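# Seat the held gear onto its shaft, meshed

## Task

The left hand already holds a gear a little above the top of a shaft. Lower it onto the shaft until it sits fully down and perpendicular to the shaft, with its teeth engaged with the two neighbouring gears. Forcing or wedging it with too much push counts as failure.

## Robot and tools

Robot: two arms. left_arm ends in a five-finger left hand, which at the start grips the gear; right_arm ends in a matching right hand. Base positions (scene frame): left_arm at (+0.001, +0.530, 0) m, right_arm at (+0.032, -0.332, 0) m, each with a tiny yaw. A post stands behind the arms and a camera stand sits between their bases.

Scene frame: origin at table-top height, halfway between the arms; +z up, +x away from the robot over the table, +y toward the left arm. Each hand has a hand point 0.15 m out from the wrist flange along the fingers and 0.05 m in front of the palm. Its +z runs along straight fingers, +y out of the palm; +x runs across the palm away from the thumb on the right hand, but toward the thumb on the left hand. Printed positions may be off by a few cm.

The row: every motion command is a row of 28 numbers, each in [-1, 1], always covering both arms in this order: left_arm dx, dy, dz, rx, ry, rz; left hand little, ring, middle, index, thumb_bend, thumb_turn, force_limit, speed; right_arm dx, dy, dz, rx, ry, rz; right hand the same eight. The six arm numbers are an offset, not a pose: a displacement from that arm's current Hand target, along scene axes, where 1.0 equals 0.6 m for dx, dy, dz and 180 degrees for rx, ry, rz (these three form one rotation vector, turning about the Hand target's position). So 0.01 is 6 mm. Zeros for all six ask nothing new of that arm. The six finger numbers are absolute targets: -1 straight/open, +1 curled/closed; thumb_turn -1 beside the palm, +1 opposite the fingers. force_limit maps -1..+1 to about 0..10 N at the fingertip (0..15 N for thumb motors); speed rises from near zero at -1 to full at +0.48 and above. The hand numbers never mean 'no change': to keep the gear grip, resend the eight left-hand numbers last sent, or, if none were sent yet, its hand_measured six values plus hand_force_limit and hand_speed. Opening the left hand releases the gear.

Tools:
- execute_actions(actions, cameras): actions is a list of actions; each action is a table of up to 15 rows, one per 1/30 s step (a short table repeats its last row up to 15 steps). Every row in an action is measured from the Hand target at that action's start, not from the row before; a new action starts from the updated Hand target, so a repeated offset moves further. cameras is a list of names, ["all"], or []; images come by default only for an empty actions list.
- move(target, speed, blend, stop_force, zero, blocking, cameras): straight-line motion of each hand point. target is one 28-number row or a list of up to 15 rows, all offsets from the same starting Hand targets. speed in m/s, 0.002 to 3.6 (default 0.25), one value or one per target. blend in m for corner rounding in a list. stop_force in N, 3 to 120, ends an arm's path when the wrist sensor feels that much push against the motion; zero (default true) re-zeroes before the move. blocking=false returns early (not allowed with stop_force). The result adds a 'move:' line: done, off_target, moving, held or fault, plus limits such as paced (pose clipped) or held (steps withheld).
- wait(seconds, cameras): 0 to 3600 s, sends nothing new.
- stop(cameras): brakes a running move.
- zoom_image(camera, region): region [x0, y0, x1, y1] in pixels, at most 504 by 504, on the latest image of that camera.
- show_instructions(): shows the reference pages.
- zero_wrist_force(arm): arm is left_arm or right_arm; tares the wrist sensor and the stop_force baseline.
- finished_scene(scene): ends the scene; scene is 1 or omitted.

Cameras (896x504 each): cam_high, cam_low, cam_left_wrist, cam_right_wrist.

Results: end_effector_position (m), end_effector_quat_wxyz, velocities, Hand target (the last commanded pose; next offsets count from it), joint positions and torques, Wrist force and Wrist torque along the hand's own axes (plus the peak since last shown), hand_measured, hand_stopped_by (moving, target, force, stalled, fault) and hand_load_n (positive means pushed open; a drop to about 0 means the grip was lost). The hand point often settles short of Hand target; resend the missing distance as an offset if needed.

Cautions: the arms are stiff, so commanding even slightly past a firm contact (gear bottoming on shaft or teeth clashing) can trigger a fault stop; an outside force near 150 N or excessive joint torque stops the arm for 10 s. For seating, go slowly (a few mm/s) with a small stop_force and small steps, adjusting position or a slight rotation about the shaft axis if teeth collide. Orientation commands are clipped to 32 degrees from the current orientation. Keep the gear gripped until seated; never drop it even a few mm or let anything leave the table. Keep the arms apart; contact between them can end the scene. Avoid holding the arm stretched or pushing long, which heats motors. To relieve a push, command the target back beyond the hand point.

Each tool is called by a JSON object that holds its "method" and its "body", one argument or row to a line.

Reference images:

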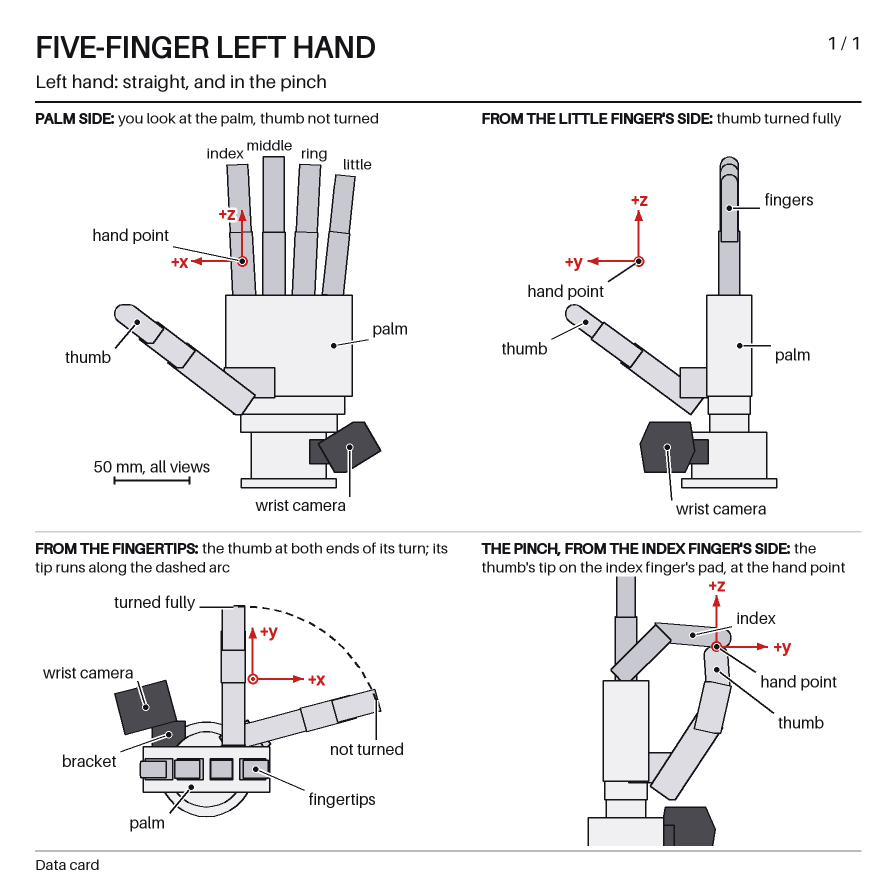

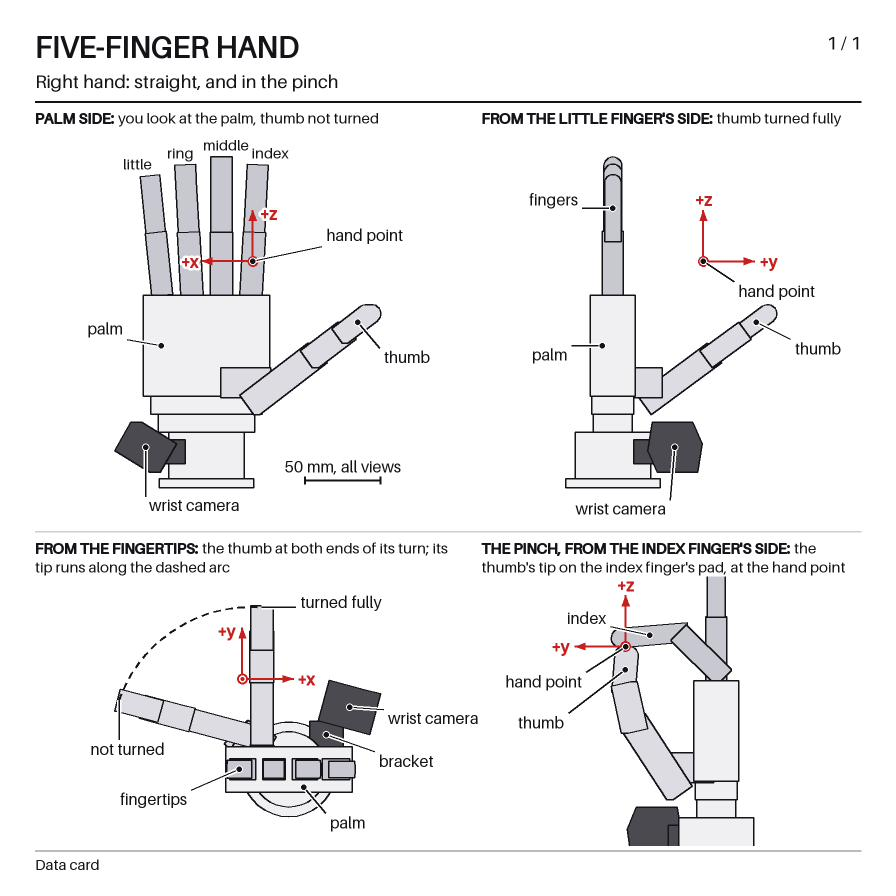

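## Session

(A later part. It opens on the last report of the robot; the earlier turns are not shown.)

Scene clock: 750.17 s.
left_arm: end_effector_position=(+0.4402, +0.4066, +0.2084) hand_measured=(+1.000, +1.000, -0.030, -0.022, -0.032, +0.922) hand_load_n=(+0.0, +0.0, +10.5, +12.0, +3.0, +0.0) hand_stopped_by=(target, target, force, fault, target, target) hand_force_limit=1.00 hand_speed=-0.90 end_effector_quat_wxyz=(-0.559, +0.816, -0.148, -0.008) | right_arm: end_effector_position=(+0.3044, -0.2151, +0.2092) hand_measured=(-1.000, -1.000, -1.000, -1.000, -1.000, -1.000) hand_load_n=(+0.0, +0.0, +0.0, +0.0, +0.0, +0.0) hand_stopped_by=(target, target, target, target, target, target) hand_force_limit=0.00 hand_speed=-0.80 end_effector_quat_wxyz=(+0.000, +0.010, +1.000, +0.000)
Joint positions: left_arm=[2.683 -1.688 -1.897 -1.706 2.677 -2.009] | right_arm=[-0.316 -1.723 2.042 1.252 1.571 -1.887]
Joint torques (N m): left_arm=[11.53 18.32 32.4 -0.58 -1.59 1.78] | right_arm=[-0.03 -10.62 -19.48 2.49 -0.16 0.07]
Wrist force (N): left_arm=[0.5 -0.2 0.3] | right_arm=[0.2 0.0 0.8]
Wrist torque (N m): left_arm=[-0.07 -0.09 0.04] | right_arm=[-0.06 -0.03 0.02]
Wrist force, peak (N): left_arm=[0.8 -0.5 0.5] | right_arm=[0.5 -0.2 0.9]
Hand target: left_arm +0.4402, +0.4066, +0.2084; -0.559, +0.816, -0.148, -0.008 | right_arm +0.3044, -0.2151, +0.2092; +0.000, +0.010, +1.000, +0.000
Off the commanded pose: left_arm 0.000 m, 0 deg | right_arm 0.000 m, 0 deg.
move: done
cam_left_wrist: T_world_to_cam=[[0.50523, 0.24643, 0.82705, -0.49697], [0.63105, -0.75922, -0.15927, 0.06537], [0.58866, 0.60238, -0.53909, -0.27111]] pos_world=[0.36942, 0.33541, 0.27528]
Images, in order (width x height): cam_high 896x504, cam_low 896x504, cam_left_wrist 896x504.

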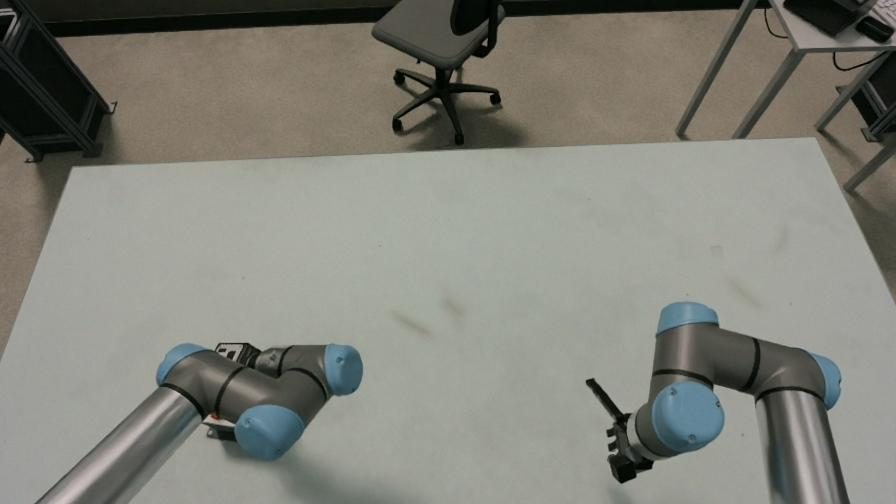

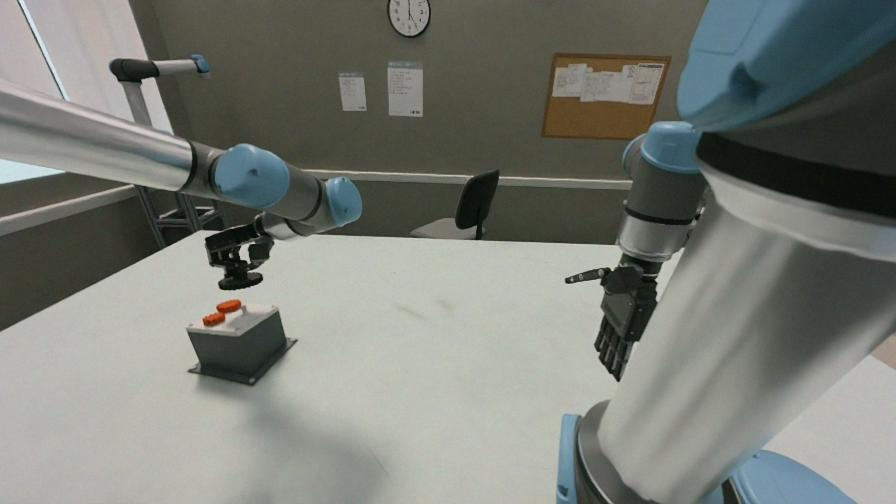

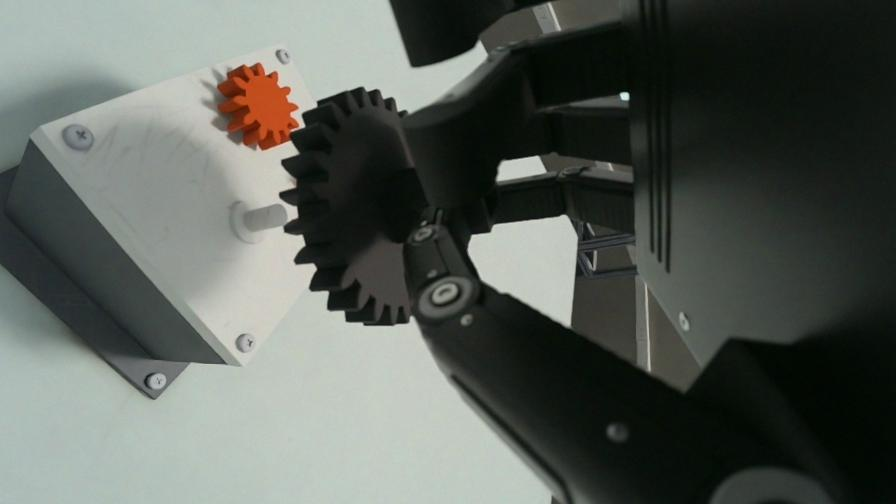

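{"method": "zoom_image", "body": {
  "camera": "cam_left_wrist",
  "region": [210, 55, 310, 155]
}}

{"method": "zoom_image", "body": {
  "camera": "cam_left_wrist",
  "region": [220, 185, 300, 265]
}}

Scaled by 5.040 from the camera's image (finer frame: 1280x720).

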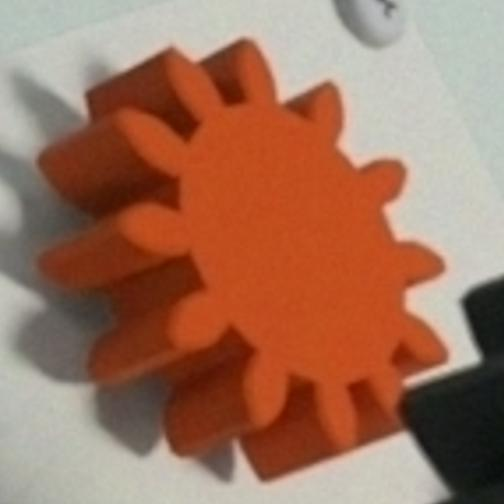

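Scaled by 6.300 from the camera's image (finer frame: 1280x720).

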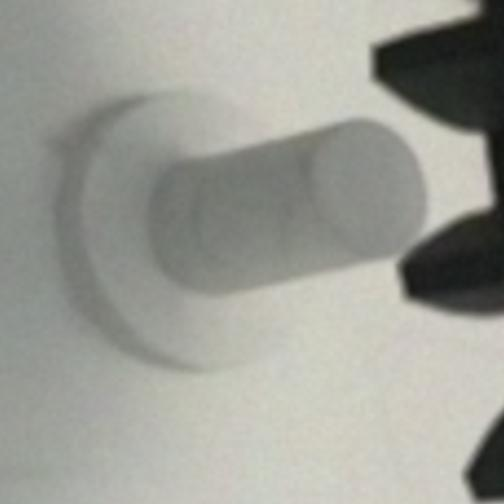

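{"method": "move", "body": {
  "target": [
    [0,0,0,0,0,0,1,1,-0.030,-0.022,-0.032,0.922,1.0,-0.9,0.367,0.167,0.15,0.1143,-0.0368,0.2845,0.9,0.9,0.9,0.9,-1,-1,0,-0.2],
    [0,0,0,0,0,0,1,1,-0.030,-0.022,-0.032,0.922,1.0,-0.9,0.493,0.525,0.151,0.2286,-0.0735,0.569,0.9,0.9,0.9,0.9,-1,-1,0,-0.2]
  ],
  "speed": 0.2,
  "blend": 0.03,
  "cameras": ["cam_high","cam_right_wrist","cam_low"]
}}

Scene clock: 826.20 s.
left_arm: end_effector_position=(+0.4402, +0.4066, +0.2084) hand_measured=(+1.000, +1.000, -0.030, -0.022, -0.032, +0.922) hand_load_n=(+0.0, +0.0, +10.5, +11.5, +3.0, +0.0) hand_stopped_by=(target, target, force, fault, target, target) hand_force_limit=1.00 hand_speed=-0.90 end_effector_quat_wxyz=(-0.559, +0.816, -0.148, -0.008) | right_arm: end_effector_position=(+0.5986, +0.0992, +0.2991) hand_measured=(+0.900, +0.900, +0.900, +0.900, -1.000, -1.000) hand_load_n=(+0.0, +0.0, +0.0, +0.0, +0.0, +0.0) hand_stopped_by=(target, target, target, target, target, target) hand_force_limit=0.00 hand_speed=-0.20 end_effector_quat_wxyz=(-0.270, +0.655, -0.642, -0.292)
Joint positions: left_arm=[2.683 -1.688 -1.897 -1.706 2.677 -2.008] | right_arm=[0.167 -0.386 0.035 1.817 0.758 -2.969]
Joint torques (N m): left_arm=[11.72 31.83 11.41 4.27 -1.6 1.85] | right_arm=[8.46 -65.88 -27.21 -0.14 0.28 1.85]
Wrist force (N): left_arm=[0.8 -0.2 0.3] | right_arm=[-0.2 0.1 1.1]
Wrist torque (N m): left_arm=[-0.07 -0.13 0.06] | right_arm=[-0.05 0.09 -0.10]
Wrist force, peak (N): left_arm=[0.9 -0.4 0.8] | right_arm=[-0.4 0.2 1.8]
Hand target: left_arm +0.4402, +0.4066, +0.2084; -0.559, +0.816, -0.148, -0.008 | right_arm +0.6002, +0.0999, +0.2998; -0.095, +0.754, -0.573, -0.306
Off the commanded pose: left_arm 0.000 m, 0 deg | right_arm 0.002 m, 24 deg.
elbow stopped short (right arm): the move would have taken joint 3 (elbow) straighter than the controller allows.
move: off_target (right_arm)
cam_right_wrist: T_world_to_cam=[[-0.94382, -0.26485, -0.19763, 0.643], [-0.23844, 0.13174, 0.96218, -0.16618], [-0.22879, 0.95525, -0.18749, 0.21361]] pos_world=[0.61613, -0.01186, 0.32702]
Images, in order (width x height): cam_high 896x504, cam_low 896x504, cam_right_wrist 896x504.

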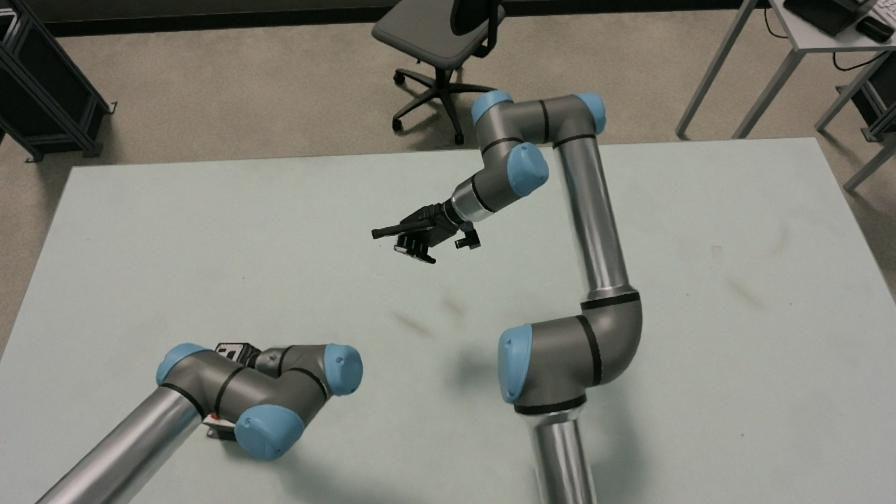

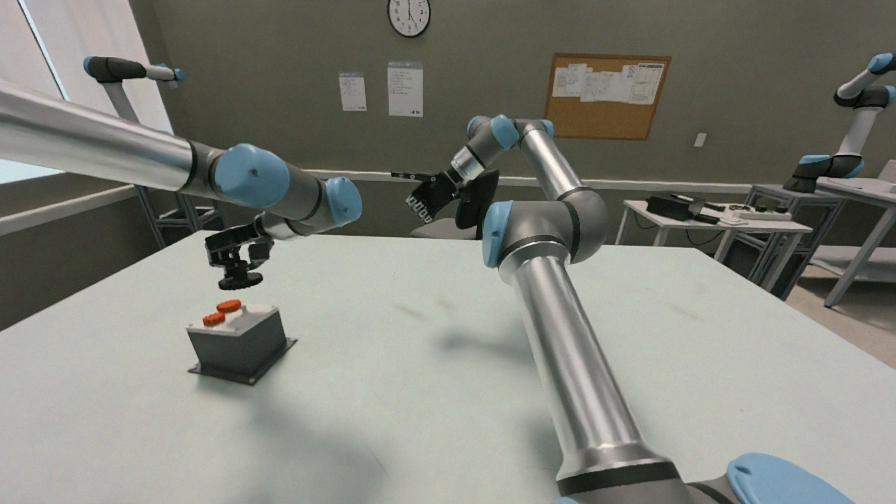

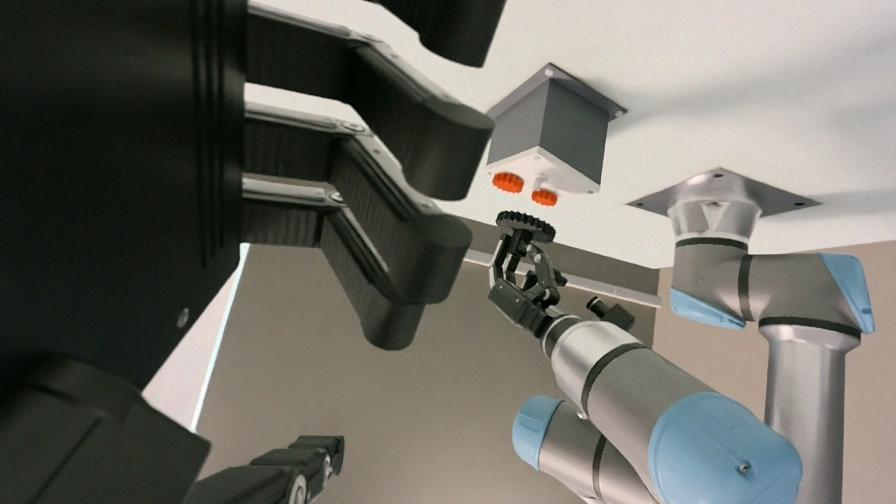

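{"method": "zoom_image", "body": {
  "camera": "cam_right_wrist",
  "region": [470, 140, 600, 270]
}}

Scaled by 3.877 from the camera's image (finer frame: 1280x720).

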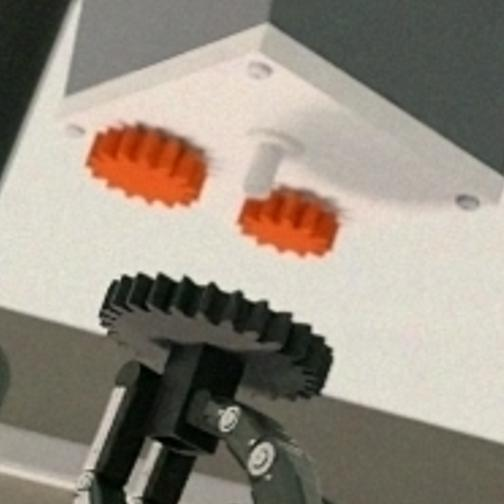

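{"method": "move", "body": {
  "target": [
    [0,0,0,0,0,0,1,1,-0.030,-0.022,-0.032,0.922,1.0,-0.9,-0.22,-0.22,0.05,0.0685,-0.0964,0.0408,0.9,0.9,0.9,0.9,-1,-1,0,-0.2],
    [0,0,0,0,0,0,1,1,-0.030,-0.022,-0.032,0.922,1.0,-0.9,-0.22,-0.18,0.05,0.2738,-0.3854,0.1631,0.9,0.9,0.9,0.9,-1,-1,0,-0.2]
  ],
  "speed": 0.2,
  "blend": 0.03,
  "cameras": ["cam_high","cam_right_wrist"]
}}

Scene clock: 902.07 s.
left_arm: end_effector_position=(+0.4402, +0.4066, +0.2084) hand_measured=(+1.000, +1.000, -0.030, -0.022, -0.032, +0.922) hand_load_n=(+0.0, +0.0, +10.5, +12.0, +3.0, +0.0) hand_stopped_by=(target, target, force, fault, target, target) hand_force_limit=1.00 hand_speed=-0.90 end_effector_quat_wxyz=(-0.559, +0.816, -0.148, -0.008) | right_arm: end_effector_position=(+0.4682, -0.0081, +0.3298) hand_measured=(+0.900, +0.900, +0.900, +0.900, -1.000, -1.000) hand_load_n=(+0.0, +0.0, +0.0, +0.5, -0.5, +0.0) hand_stopped_by=(target, target, target, target, target, target) hand_force_limit=0.00 hand_speed=-0.20 end_effector_quat_wxyz=(-0.601, +0.796, -0.061, -0.049)
Joint positions: left_arm=[2.683 -1.688 -1.897 -1.706 2.677 -2.008] | right_arm=[-0.054 -1.105 1.411 1.537 0.288 -4.839]
Joint torques (N m): left_arm=[12.11 31.59 10.96 4.28 -1.18 1.97] | right_arm=[-8.66 -25.73 -8.61 4.84 -3.41 -1.49]
Wrist force (N): left_arm=[0.8 -0.4 0.4] | right_arm=[0.1 0.8 1.1]
Wrist torque (N m): left_arm=[-0.11 -0.12 0.07] | right_arm=[-0.03 0.11 0.31]
Wrist force, peak (N): left_arm=[1.0 -0.5 0.5] | right_arm=[-0.5 -0.2 1.9]
Hand target: left_arm +0.4402, +0.4066, +0.2084; -0.559, +0.816, -0.148, -0.008 | right_arm +0.4682, -0.0081, +0.3298; -0.601, +0.796, -0.060, -0.049
Off the commanded pose: left_arm 0.000 m, 0 deg | right_arm 0.000 m, 0 deg.
move: done
cam_right_wrist: T_world_to_cam=[[0.17039, -0.29112, -0.94139, 0.22102], [-0.82004, -0.57161, 0.02834, 0.36197], [-0.54636, 0.76714, -0.33613, 0.48822]] pos_world=[0.52591, -0.10328, 0.36191]

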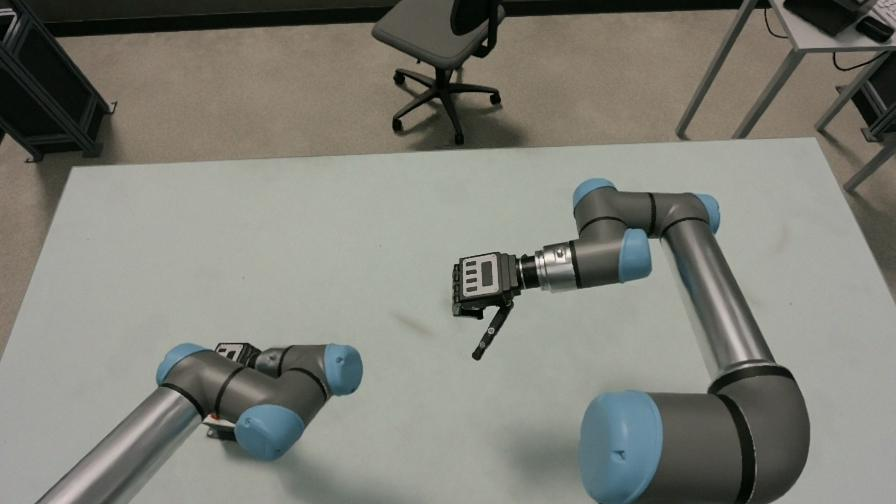

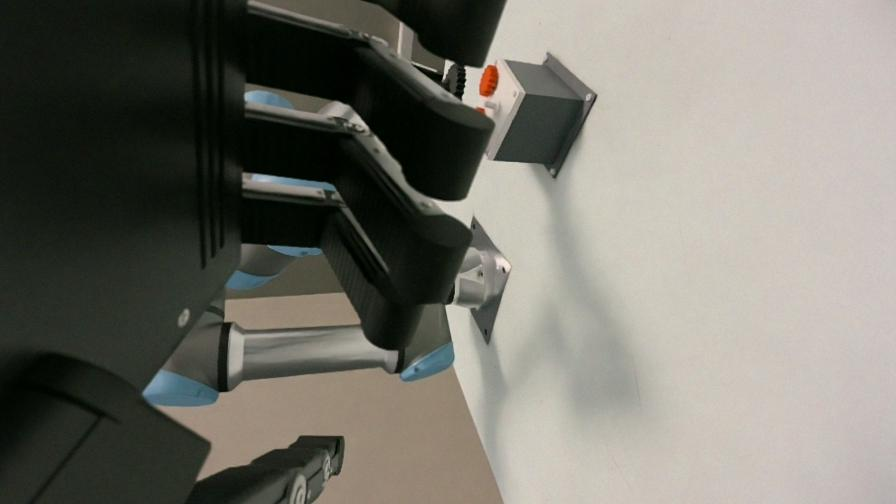

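{"method": "move", "body": {
  "target": [0,0,0,0,0,0,1,1,-0.030,-0.022,-0.032,0.922,1.0,-0.9,0.17,0.34,-0.152,0,0,0,-1,-1,-1,-1,-1,-1,0,-0.2],
  "speed": 0.15,
  "cameras": ["cam_high","cam_right_wrist","cam_low"]
}}

{"method": "zoom_image", "body": {
  "camera": "cam_right_wrist",
  "region": [320, 130, 560, 370]
}}

Scene clock: 921.90 s.
left_arm: end_effector_position=(+0.4402, +0.4066, +0.2084) hand_measured=(+1.000, +1.000, -0.030, -0.022, -0.032, +0.922) hand_load_n=(+0.0, +0.0, +10.5, +11.5, +3.0, +0.0) hand_stopped_by=(target, target, force, fault, target, target) hand_force_limit=1.00 hand_speed=-0.90 end_effector_quat_wxyz=(-0.559, +0.816, -0.148, -0.008) | right_arm: end_effector_position=(+0.5701, +0.1959, +0.2386) hand_measured=(-1.000, -1.000, -1.000, -1.000, -1.000, -1.000) hand_load_n=(-0.5, +0.0, +0.0, +0.0, +0.0, -0.5) hand_stopped_by=(target, target, target, target, target, target) hand_force_limit=0.00 hand_speed=-0.20 end_effector_quat_wxyz=(-0.601, +0.796, -0.060, -0.049)
Joint positions: left_arm=[2.683 -1.688 -1.897 -1.706 2.677 -2.008] | right_arm=[0.295 -0.716 0.751 0.783 0.384 -3.764]
Joint torques (N m): left_arm=[11.7 32.03 11.11 4.31 -1.28 1.81] | right_arm=[8.56 -41.32 -31.48 -1.45 0.28 1.56]
Wrist force (N): left_arm=[0.4 -0.4 0.3] | right_arm=[0.1 1.2 1.1]
Wrist torque (N m): left_arm=[-0.09 -0.08 0.04] | right_arm=[0.02 0.11 0.19]
Wrist force, peak (N): left_arm=[1.0 -0.3 0.3] | right_arm=[-0.1 1.2 1.6]
Hand target: left_arm +0.4402, +0.4066, +0.2084; -0.559, +0.816, -0.148, -0.008 | right_arm +0.5702, +0.1959, +0.2386; -0.601, +0.796, -0.060, -0.049
Off the commanded pose: left_arm 0.000 m, 0 deg | right_arm 0.000 m, 0 deg.
move: done
cam_right_wrist: T_world_to_cam=[[0.1706, -0.29099, -0.94139, 0.177], [-0.8198, -0.57195, 0.02823, 0.56467], [-0.54665, 0.76694, -0.33613, 0.35707]] pos_world=[0.62791, 0.10062, 0.27071]
Images, in order (width x height): cam_high 896x504, cam_low 896x504, cam_right_wrist 896x504.

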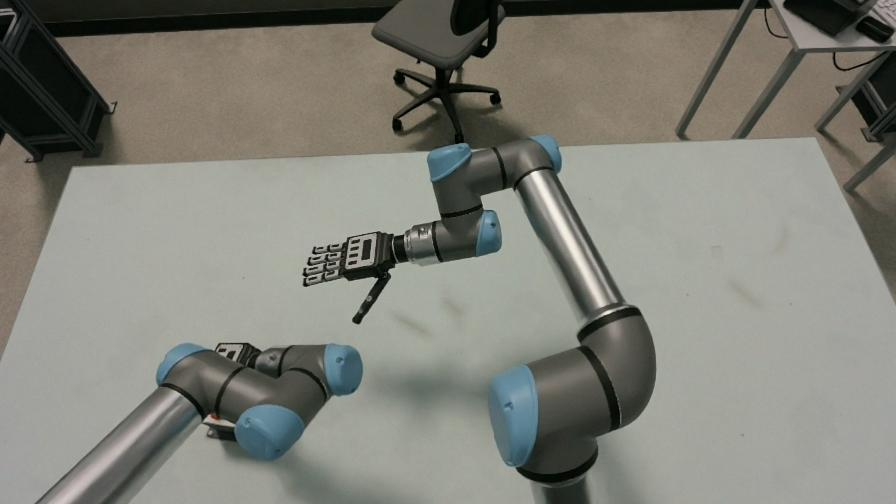

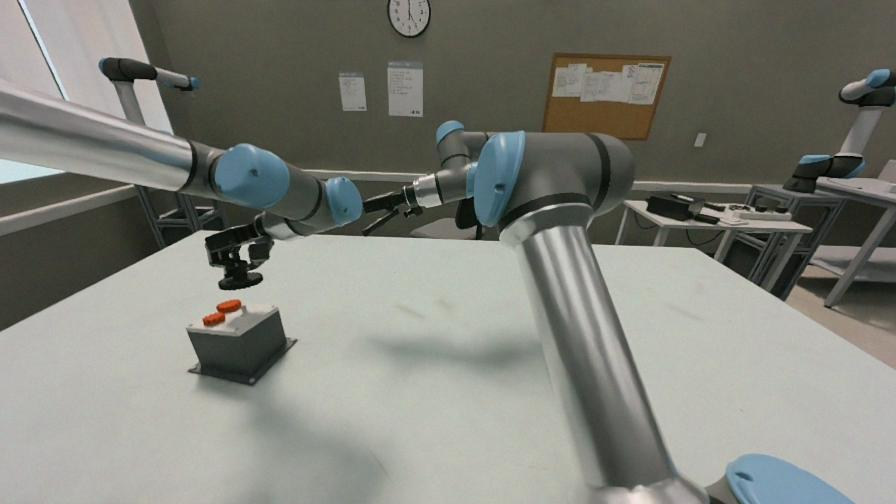

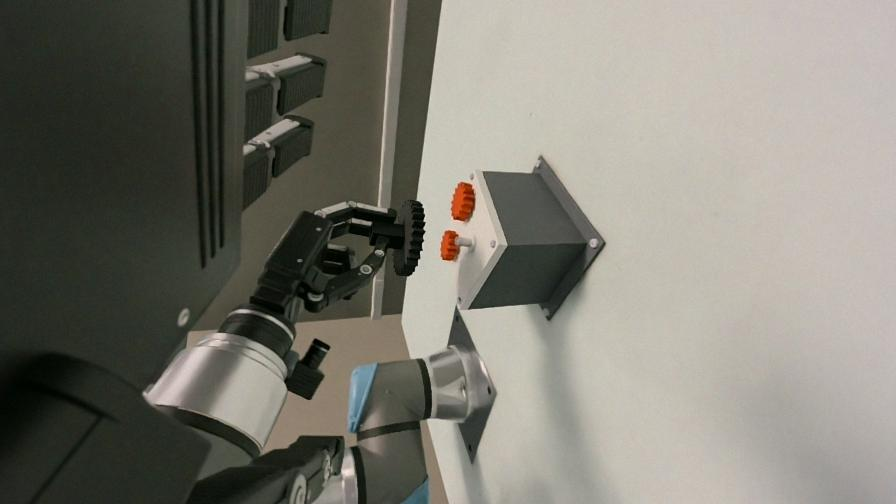

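Scaled by 2.100 from the camera's image (finer frame: 1280x720).

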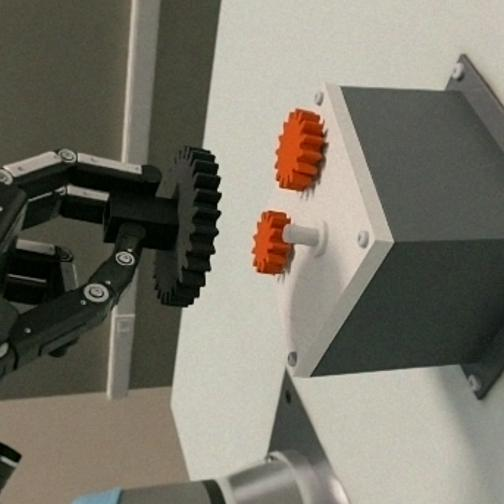

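{"method": "zoom_image", "body": {
  "camera": "cam_right_wrist",
  "region": [375, 185, 485, 295]
}}

{"method": "zoom_image", "body": {
  "camera": "cam_right_wrist",
  "region": [365, 190, 435, 285]
}}

{"method": "zoom_image", "body": {
  "camera": "cam_right_wrist",
  "region": [430, 175, 485, 270]
}}

Scaled by 4.582 from the camera's image (finer frame: 1280x720).

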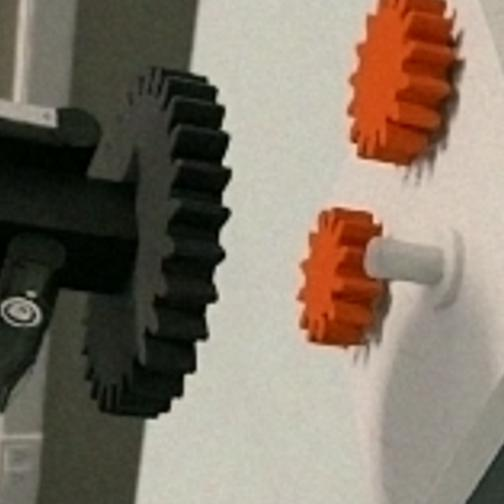

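Scaled by 5.305 from the camera's image (finer frame: 1280x720).

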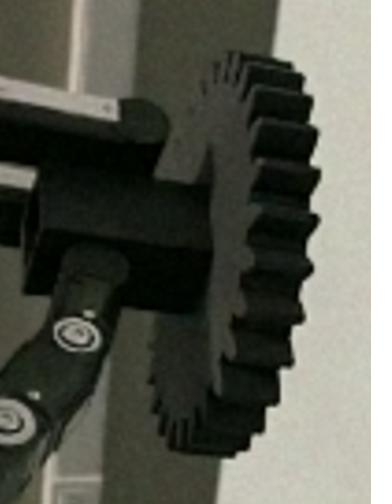

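Scaled by 5.305 from the camera's image (finer frame: 1280x720).

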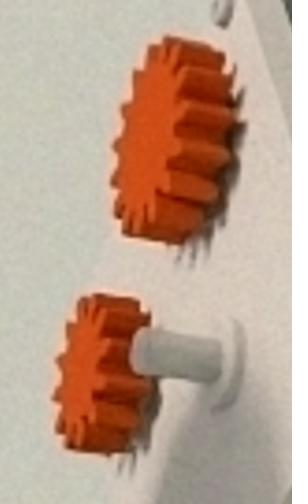

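{"method": "move", "body": {
  "target": [-0.0117,0.0093,-0.0578,0,0,0,1,1,-0.030,-0.022,-0.032,0.922,1.0,-0.9,0,0,0,0,0,0,-1,-1,-1,-1,-1,-1,0,-0.2],
  "speed": 0.05,
  "cameras": ["cam_left_wrist","cam_low","cam_right_wrist"]
}}

{"method": "zoom_image", "body": {
  "camera": "cam_right_wrist",
  "region": [395, 185, 505, 295]
}}

{"method": "zoom_image", "body": {
  "camera": "cam_left_wrist",
  "region": [200, 60, 440, 340]
}}

Scene clock: 984.70 s.
left_arm: end_effector_position=(+0.4332, +0.4122, +0.1738) hand_measured=(+1.000, +1.000, -0.030, -0.022, -0.032, +0.922) hand_load_n=(+0.0, +0.0, +10.0, +11.5, +3.0, +0.0) hand_stopped_by=(target, target, force, fault, target, target) hand_force_limit=1.00 hand_speed=-0.90 end_effector_quat_wxyz=(-0.559, +0.816, -0.148, -0.008) | right_arm: end_effector_position=(+0.5702, +0.1959, +0.2386) hand_measured=(-1.000, -1.000, -1.000, -1.000, -1.000, -1.000) hand_load_n=(+0.0, +0.0, +0.0, -0.5, +0.0, +0.0) hand_stopped_by=(target, target, target, target, target, target) hand_force_limit=0.00 hand_speed=-0.20 end_effector_quat_wxyz=(-0.601, +0.796, -0.060, -0.049)
Joint positions: left_arm=[2.687 -1.708 -1.975 -1.6 2.68 -2] | right_arm=[0.295 -0.716 0.75 0.783 0.384 -3.764]
Joint torques (N m): left_arm=[11.95 17.22 6.51 4.48 3.53 2.05] | right_arm=[8.59 -55.53 -11.63 -1.38 0.3 1.8]
Wrist force (N): left_arm=[0.9 -0.2 0.6] | right_arm=[0.0 1.0 1.0]
Wrist torque (N m): left_arm=[-0.08 -0.13 0.04] | right_arm=[-0.01 0.11 0.19]
Wrist force, peak (N): left_arm=[0.9 -0.5 0.5] | right_arm=[0.1 1.3 1.1]
Hand target: left_arm +0.4332, +0.4122, +0.1737; -0.559, +0.816, -0.148, -0.008 | right_arm +0.5702, +0.1959, +0.2386; -0.601, +0.796, -0.060, -0.049
Off the commanded pose: left_arm 0.000 m, 0 deg | right_arm 0.000 m, 0 deg.
move: done
cam_left_wrist: T_world_to_cam=[[0.50559, 0.2465, 0.82681, -0.46631], [0.63094, -0.75927, -0.15945, 0.06849], [0.58847, 0.60228, -0.5394, -0.28884]] pos_world=[0.36252, 0.34091, 0.24068]
cam_right_wrist: T_world_to_cam=[[0.1705, -0.29093, -0.94143, 0.1771], [-0.81988, -0.57183, 0.02823, 0.56476], [-0.54655, 0.76705, -0.33603, 0.3569]] pos_world=[0.62791, 0.10072, 0.27071]
Images, in order (width x height): cam_low 896x504, cam_left_wrist 896x504, cam_right_wrist 896x504.

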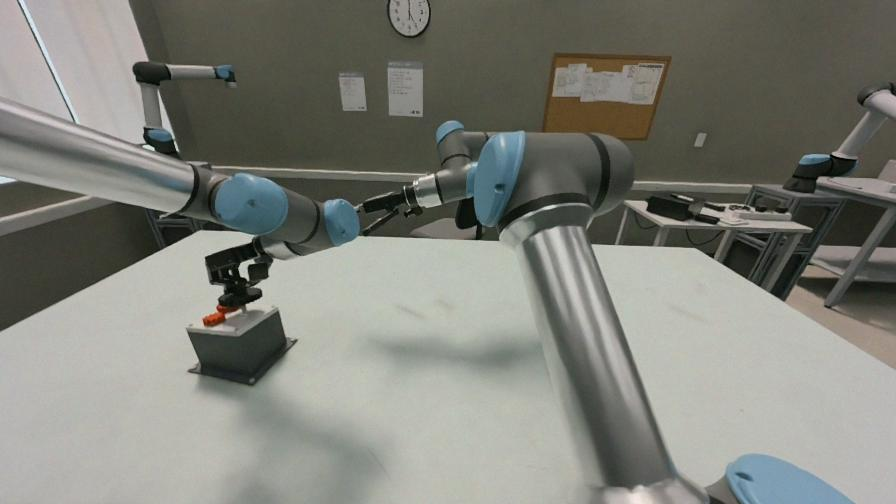

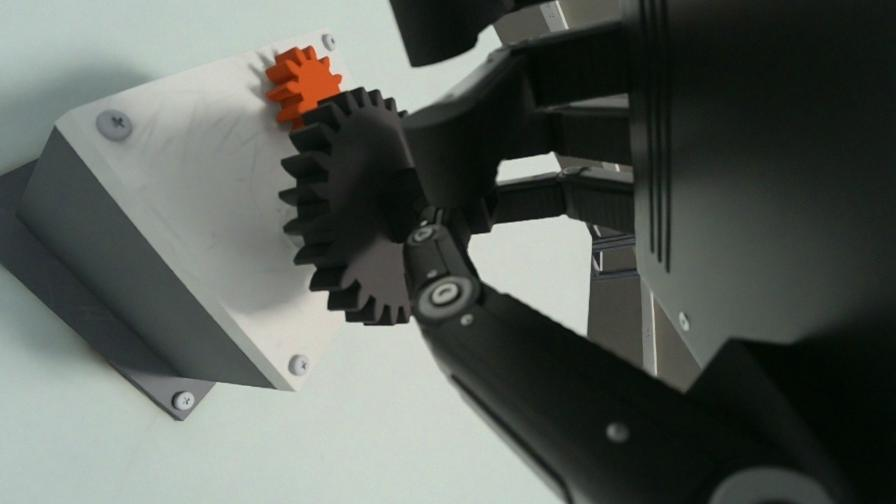

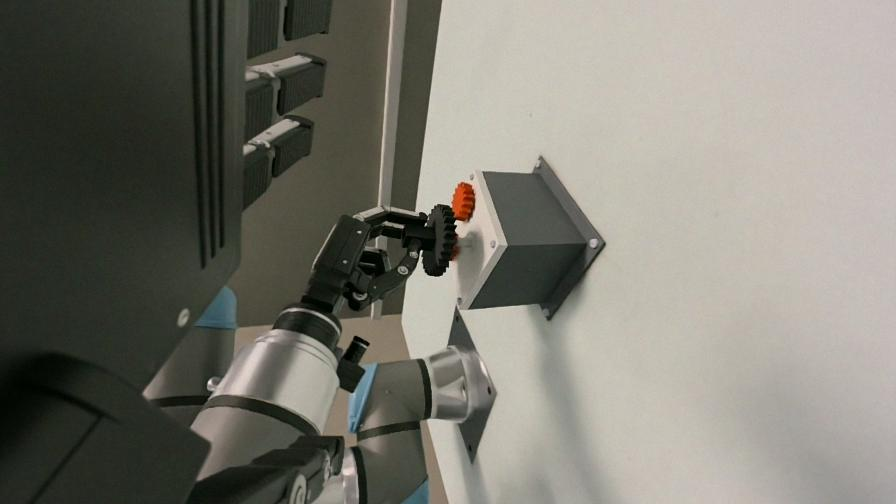

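Scaled by 4.582 from the camera's image (finer frame: 1280x720).

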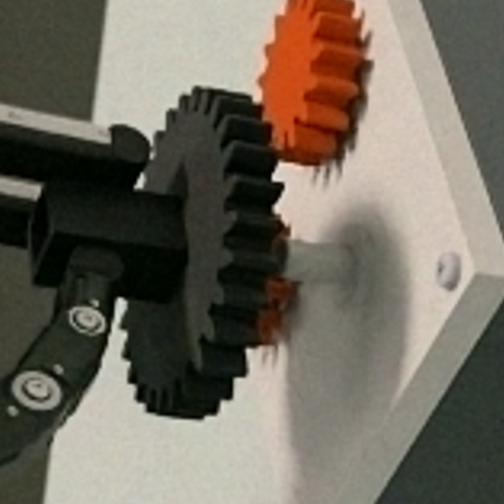

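Scaled by 1.800 from the camera's image (finer frame: 1280x720).

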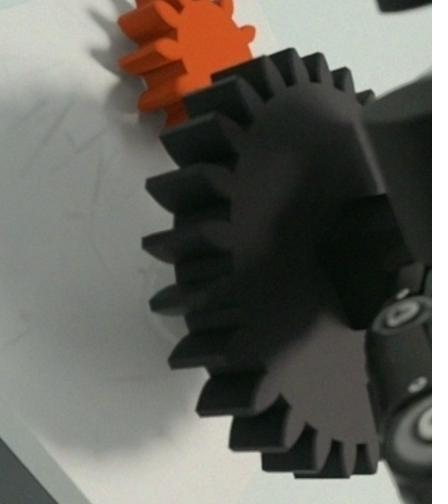

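{"method": "move", "body": {
  "target": [-0.00167,-0.00025,-0.0182,0,0,0,1,1,-0.030,-0.022,-0.032,0.922,1.0,-0.9,0,0,0,0,0,0,-1,-1,-1,-1,-1,-1,0,-0.2],
  "speed": 0.02,
  "stop_force": 5,
  "cameras": ["cam_left_wrist","cam_right_wrist"]
}}

{"method": "zoom_image", "body": {
  "camera": "cam_right_wrist",
  "region": [405, 185, 495, 285]
}}

{"method": "zoom_image", "body": {
  "camera": "cam_left_wrist",
  "region": [260, 60, 400, 260]
}}

Scene clock: 1006.30 s.
left_arm: end_effector_position=(+0.4322, +0.4121, +0.1628) hand_measured=(+1.000, +1.000, -0.030, -0.022, -0.032, +0.922) hand_load_n=(+0.0, +0.0, +10.0, +12.0, +3.0, +0.0) hand_stopped_by=(target, target, force, fault, target, target) hand_force_limit=1.00 hand_speed=-0.90 end_effector_quat_wxyz=(-0.559, +0.816, -0.148, -0.008) | right_arm: end_effector_position=(+0.5702, +0.1959, +0.2386) hand_measured=(-1.000, -1.000, -1.000, -1.000, -1.000, -1.000) hand_load_n=(+0.0, -0.5, +0.0, +0.0, +0.0, +0.0) hand_stopped_by=(target, target, target, target, target, target) hand_force_limit=0.00 hand_speed=-0.20 end_effector_quat_wxyz=(-0.601, +0.796, -0.060, -0.049)
Joint positions: left_arm=[2.686 -1.721 -1.992 -1.572 2.679 -2.002] | right_arm=[0.295 -0.716 0.75 0.783 0.384 -3.764]
Joint torques (N m): left_arm=[-13.44 17.86 5.89 4.23 -1.53 1.08] | right_arm=[8.44 -61.14 -12.18 -1.34 0.35 1.68]
Wrist force (N): left_arm=[0.8 -0.4 0.3] | right_arm=[-0.1 1.0 1.1]
Wrist torque (N m): left_arm=[-0.08 -0.13 0.17] | right_arm=[0.00 0.13 0.18]
Wrist force, peak (N): left_arm=[1.0 -0.1 0.7] | right_arm=[0.1 1.4 1.4]
Hand target: left_arm +0.4322, +0.4121, +0.1628; -0.559, +0.816, -0.148, -0.008 | right_arm +0.5702, +0.1959, +0.2386; -0.601, +0.796, -0.060, -0.049
Off the commanded pose: left_arm 0.000 m, 0 deg | right_arm 0.000 m, 0 deg.
move: done
cam_left_wrist: T_world_to_cam=[[0.50555, 0.24654, 0.82682, -0.45664], [0.63097, -0.75926, -0.1594, 0.06733], [0.58847, 0.60228, -0.5394, -0.29406]] pos_world=[0.36142, 0.34081, 0.22968]
cam_right_wrist: T_world_to_cam=[[0.17058, -0.29088, -0.94143, 0.17704], [-0.81987, -0.57186, 0.02814, 0.56478], [-0.54655, 0.76705, -0.33603, 0.3569]] pos_world=[0.62791, 0.10072, 0.27071]

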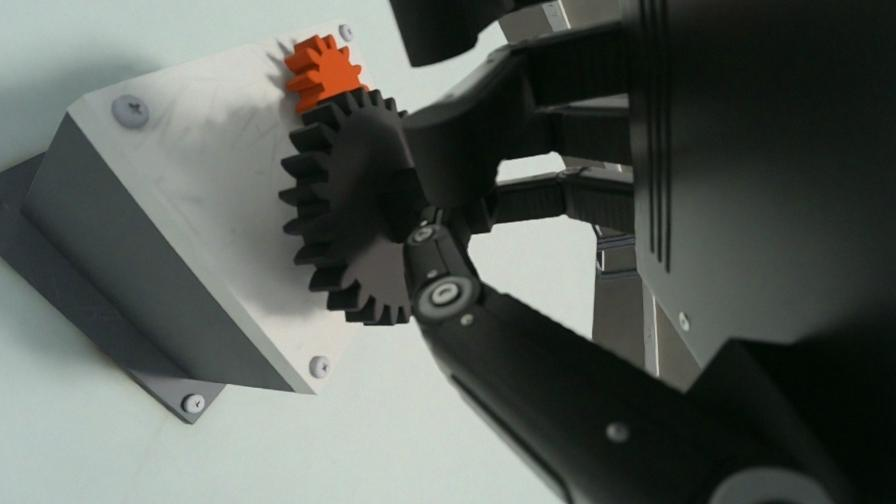

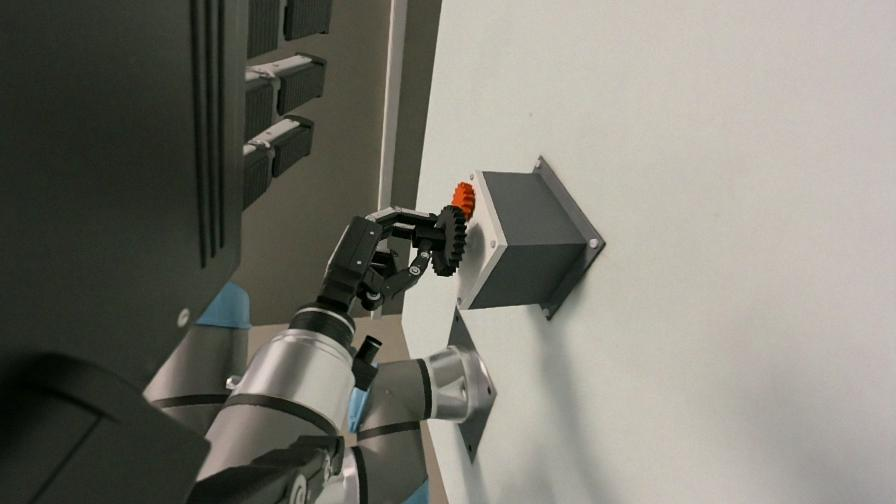

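Scaled by 5.040 from the camera's image (finer frame: 1280x720).

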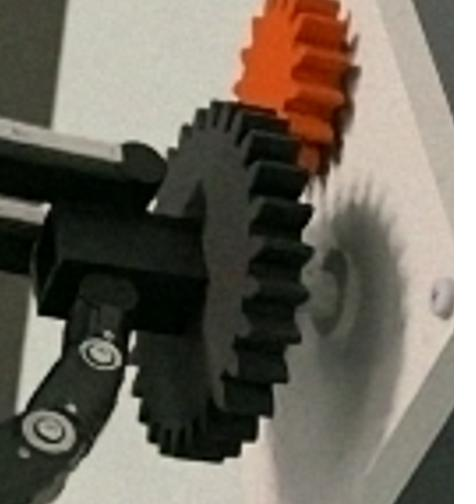

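Scaled by 2.520 from the camera's image (finer frame: 1280x720).

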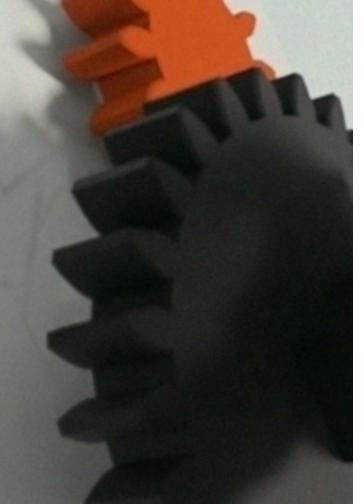

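{"method": "move", "body": {
  "target": [-0.00252,-0.00082,-0.01982,0,0,0,1,1,-0.030,-0.022,-0.032,0.922,1.0,-0.9,0,0,0,0,0,0,-1,-1,-1,-1,-1,-1,0,-0.2],
  "speed": 0.006,
  "stop_force": 4,
  "cameras": ["cam_left_wrist","cam_right_wrist"]
}}

{"method": "zoom_image", "body": {
  "camera": "cam_right_wrist",
  "region": [405, 185, 495, 285]
}}

Scene clock: 1016.47 s.
left_arm: end_effector_position=(+0.4308, +0.4116, +0.1517) hand_measured=(+1.000, +1.000, -0.030, -0.022, -0.032, +0.922) hand_load_n=(+0.0, +0.0, +10.5, +11.0, +4.5, +0.0) hand_stopped_by=(target, target, force, fault, target, target) hand_force_limit=1.00 hand_speed=-0.90 end_effector_quat_wxyz=(-0.559, +0.816, -0.148, -0.008) | right_arm: end_effector_position=(+0.5702, +0.1959, +0.2386) hand_measured=(-1.000, -1.000, -1.000, -1.000, -1.000, -1.000) hand_load_n=(-0.5, +0.0, +0.0, +0.0, +0.0, -0.5) hand_stopped_by=(target, target, target, target, target, target) hand_force_limit=0.00 hand_speed=-0.20 end_effector_quat_wxyz=(-0.601, +0.796, -0.060, -0.049)
Joint positions: left_arm=[2.684 -1.736 -2.008 -1.545 2.678 -2.006] | right_arm=[0.295 -0.716 0.75 0.783 0.384 -3.764]
Joint torques (N m): left_arm=[-0.89 35.59 28.63 -1.38 -0.6 1.43] | right_arm=[8.25 -61.31 -11.24 -1.45 0.38 1.67]
Wrist force (N): left_arm=[1.2 -2.6 -0.7] | right_arm=[0.0 0.9 0.9]
Wrist torque (N m): left_arm=[-0.15 -0.16 0.20] | right_arm=[-0.02 0.11 0.19]
Wrist force, peak (N): left_arm=[0.7 -4.7 -3.0] | right_arm=[-0.1 1.2 1.3]
Hand target: left_arm +0.4308, +0.4116, +0.1517; -0.559, +0.816, -0.148, -0.008 (not the last commanded pose) | right_arm +0.5702, +0.1959, +0.2386; -0.601, +0.796, -0.060, -0.049
Off the commanded pose: left_arm 0.001 m, 0 deg | right_arm 0.000 m, 0 deg.
move: contact (left_arm)
cam_left_wrist: T_world_to_cam=[[0.50555, 0.24654, 0.82682, -0.44663], [0.63097, -0.75926, -0.1594, 0.06607], [0.58847, 0.60228, -0.5394, -0.29892]] pos_world=[0.36002, 0.34031, 0.21858]
cam_right_wrist: T_world_to_cam=[[0.17058, -0.29088, -0.94143, 0.17704], [-0.81987, -0.57186, 0.02814, 0.56478], [-0.54655, 0.76705, -0.33603, 0.3569]] pos_world=[0.62791, 0.10072, 0.27071]

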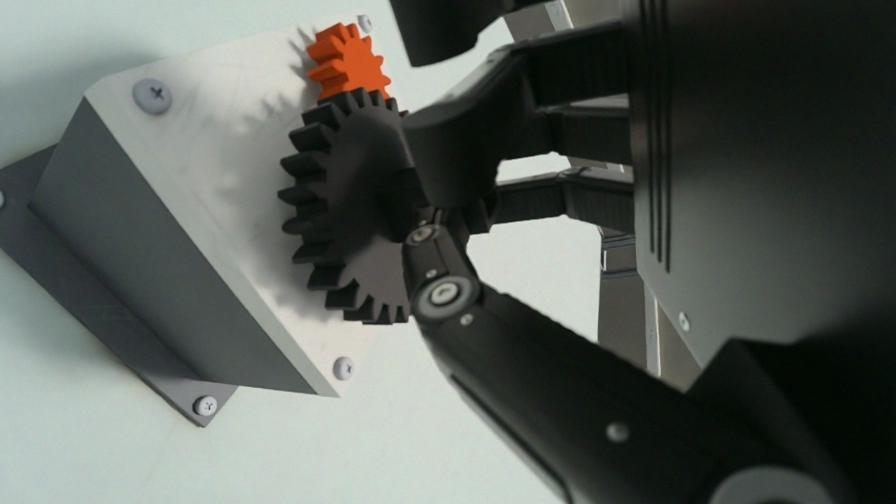

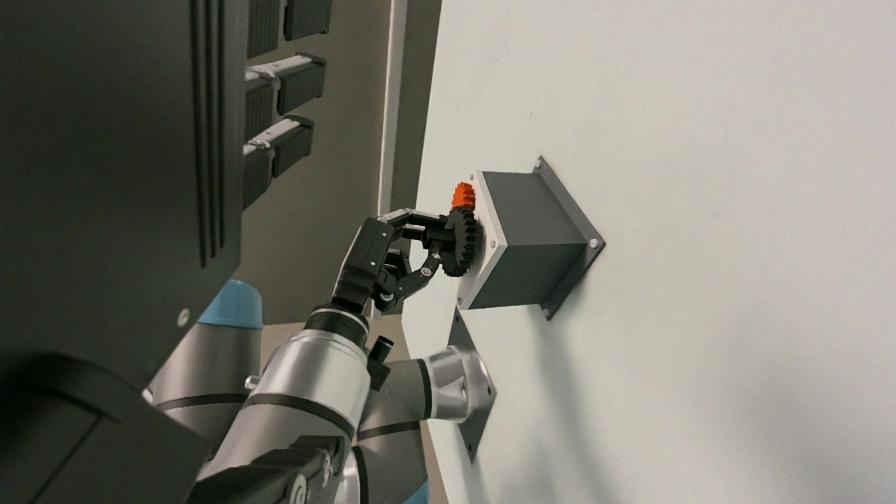

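Scaled by 5.040 from the camera's image (finer frame: 1280x720).

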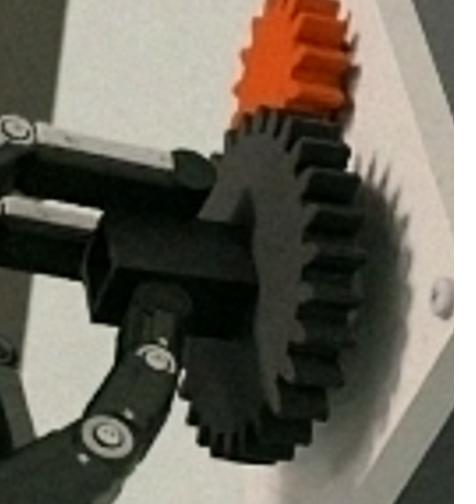

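{"method": "zoom_image", "body": {
  "camera": "cam_left_wrist",
  "region": [290, 10, 420, 140]
}}

{"method": "zoom_image", "body": {
  "camera": "cam_right_wrist",
  "region": [440, 175, 490, 235]
}}

{"method": "zoom_image", "body": {
  "camera": "cam_left_wrist",
  "region": [270, 150, 350, 290]
}}

Scaled by 3.877 from the camera's image (finer frame: 1280x720).

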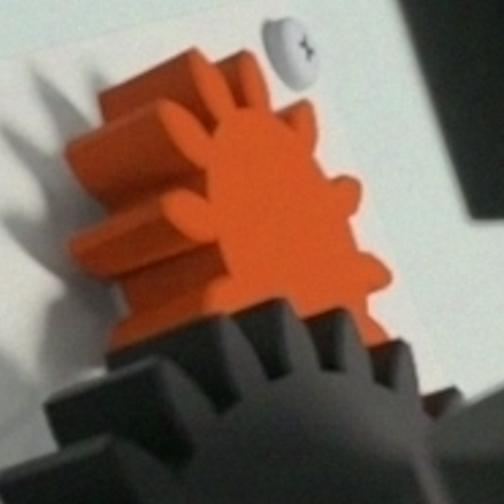

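Scaled by 8.400 from the camera's image (finer frame: 1280x720).

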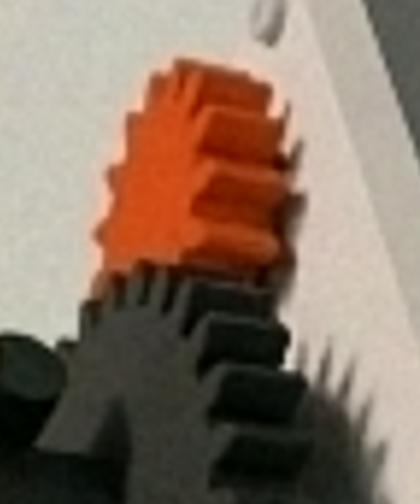

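Scaled by 3.600 from the camera's image (finer frame: 1280x720).

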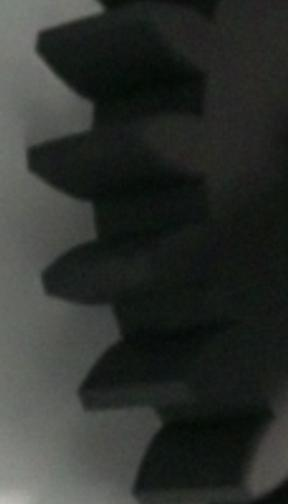

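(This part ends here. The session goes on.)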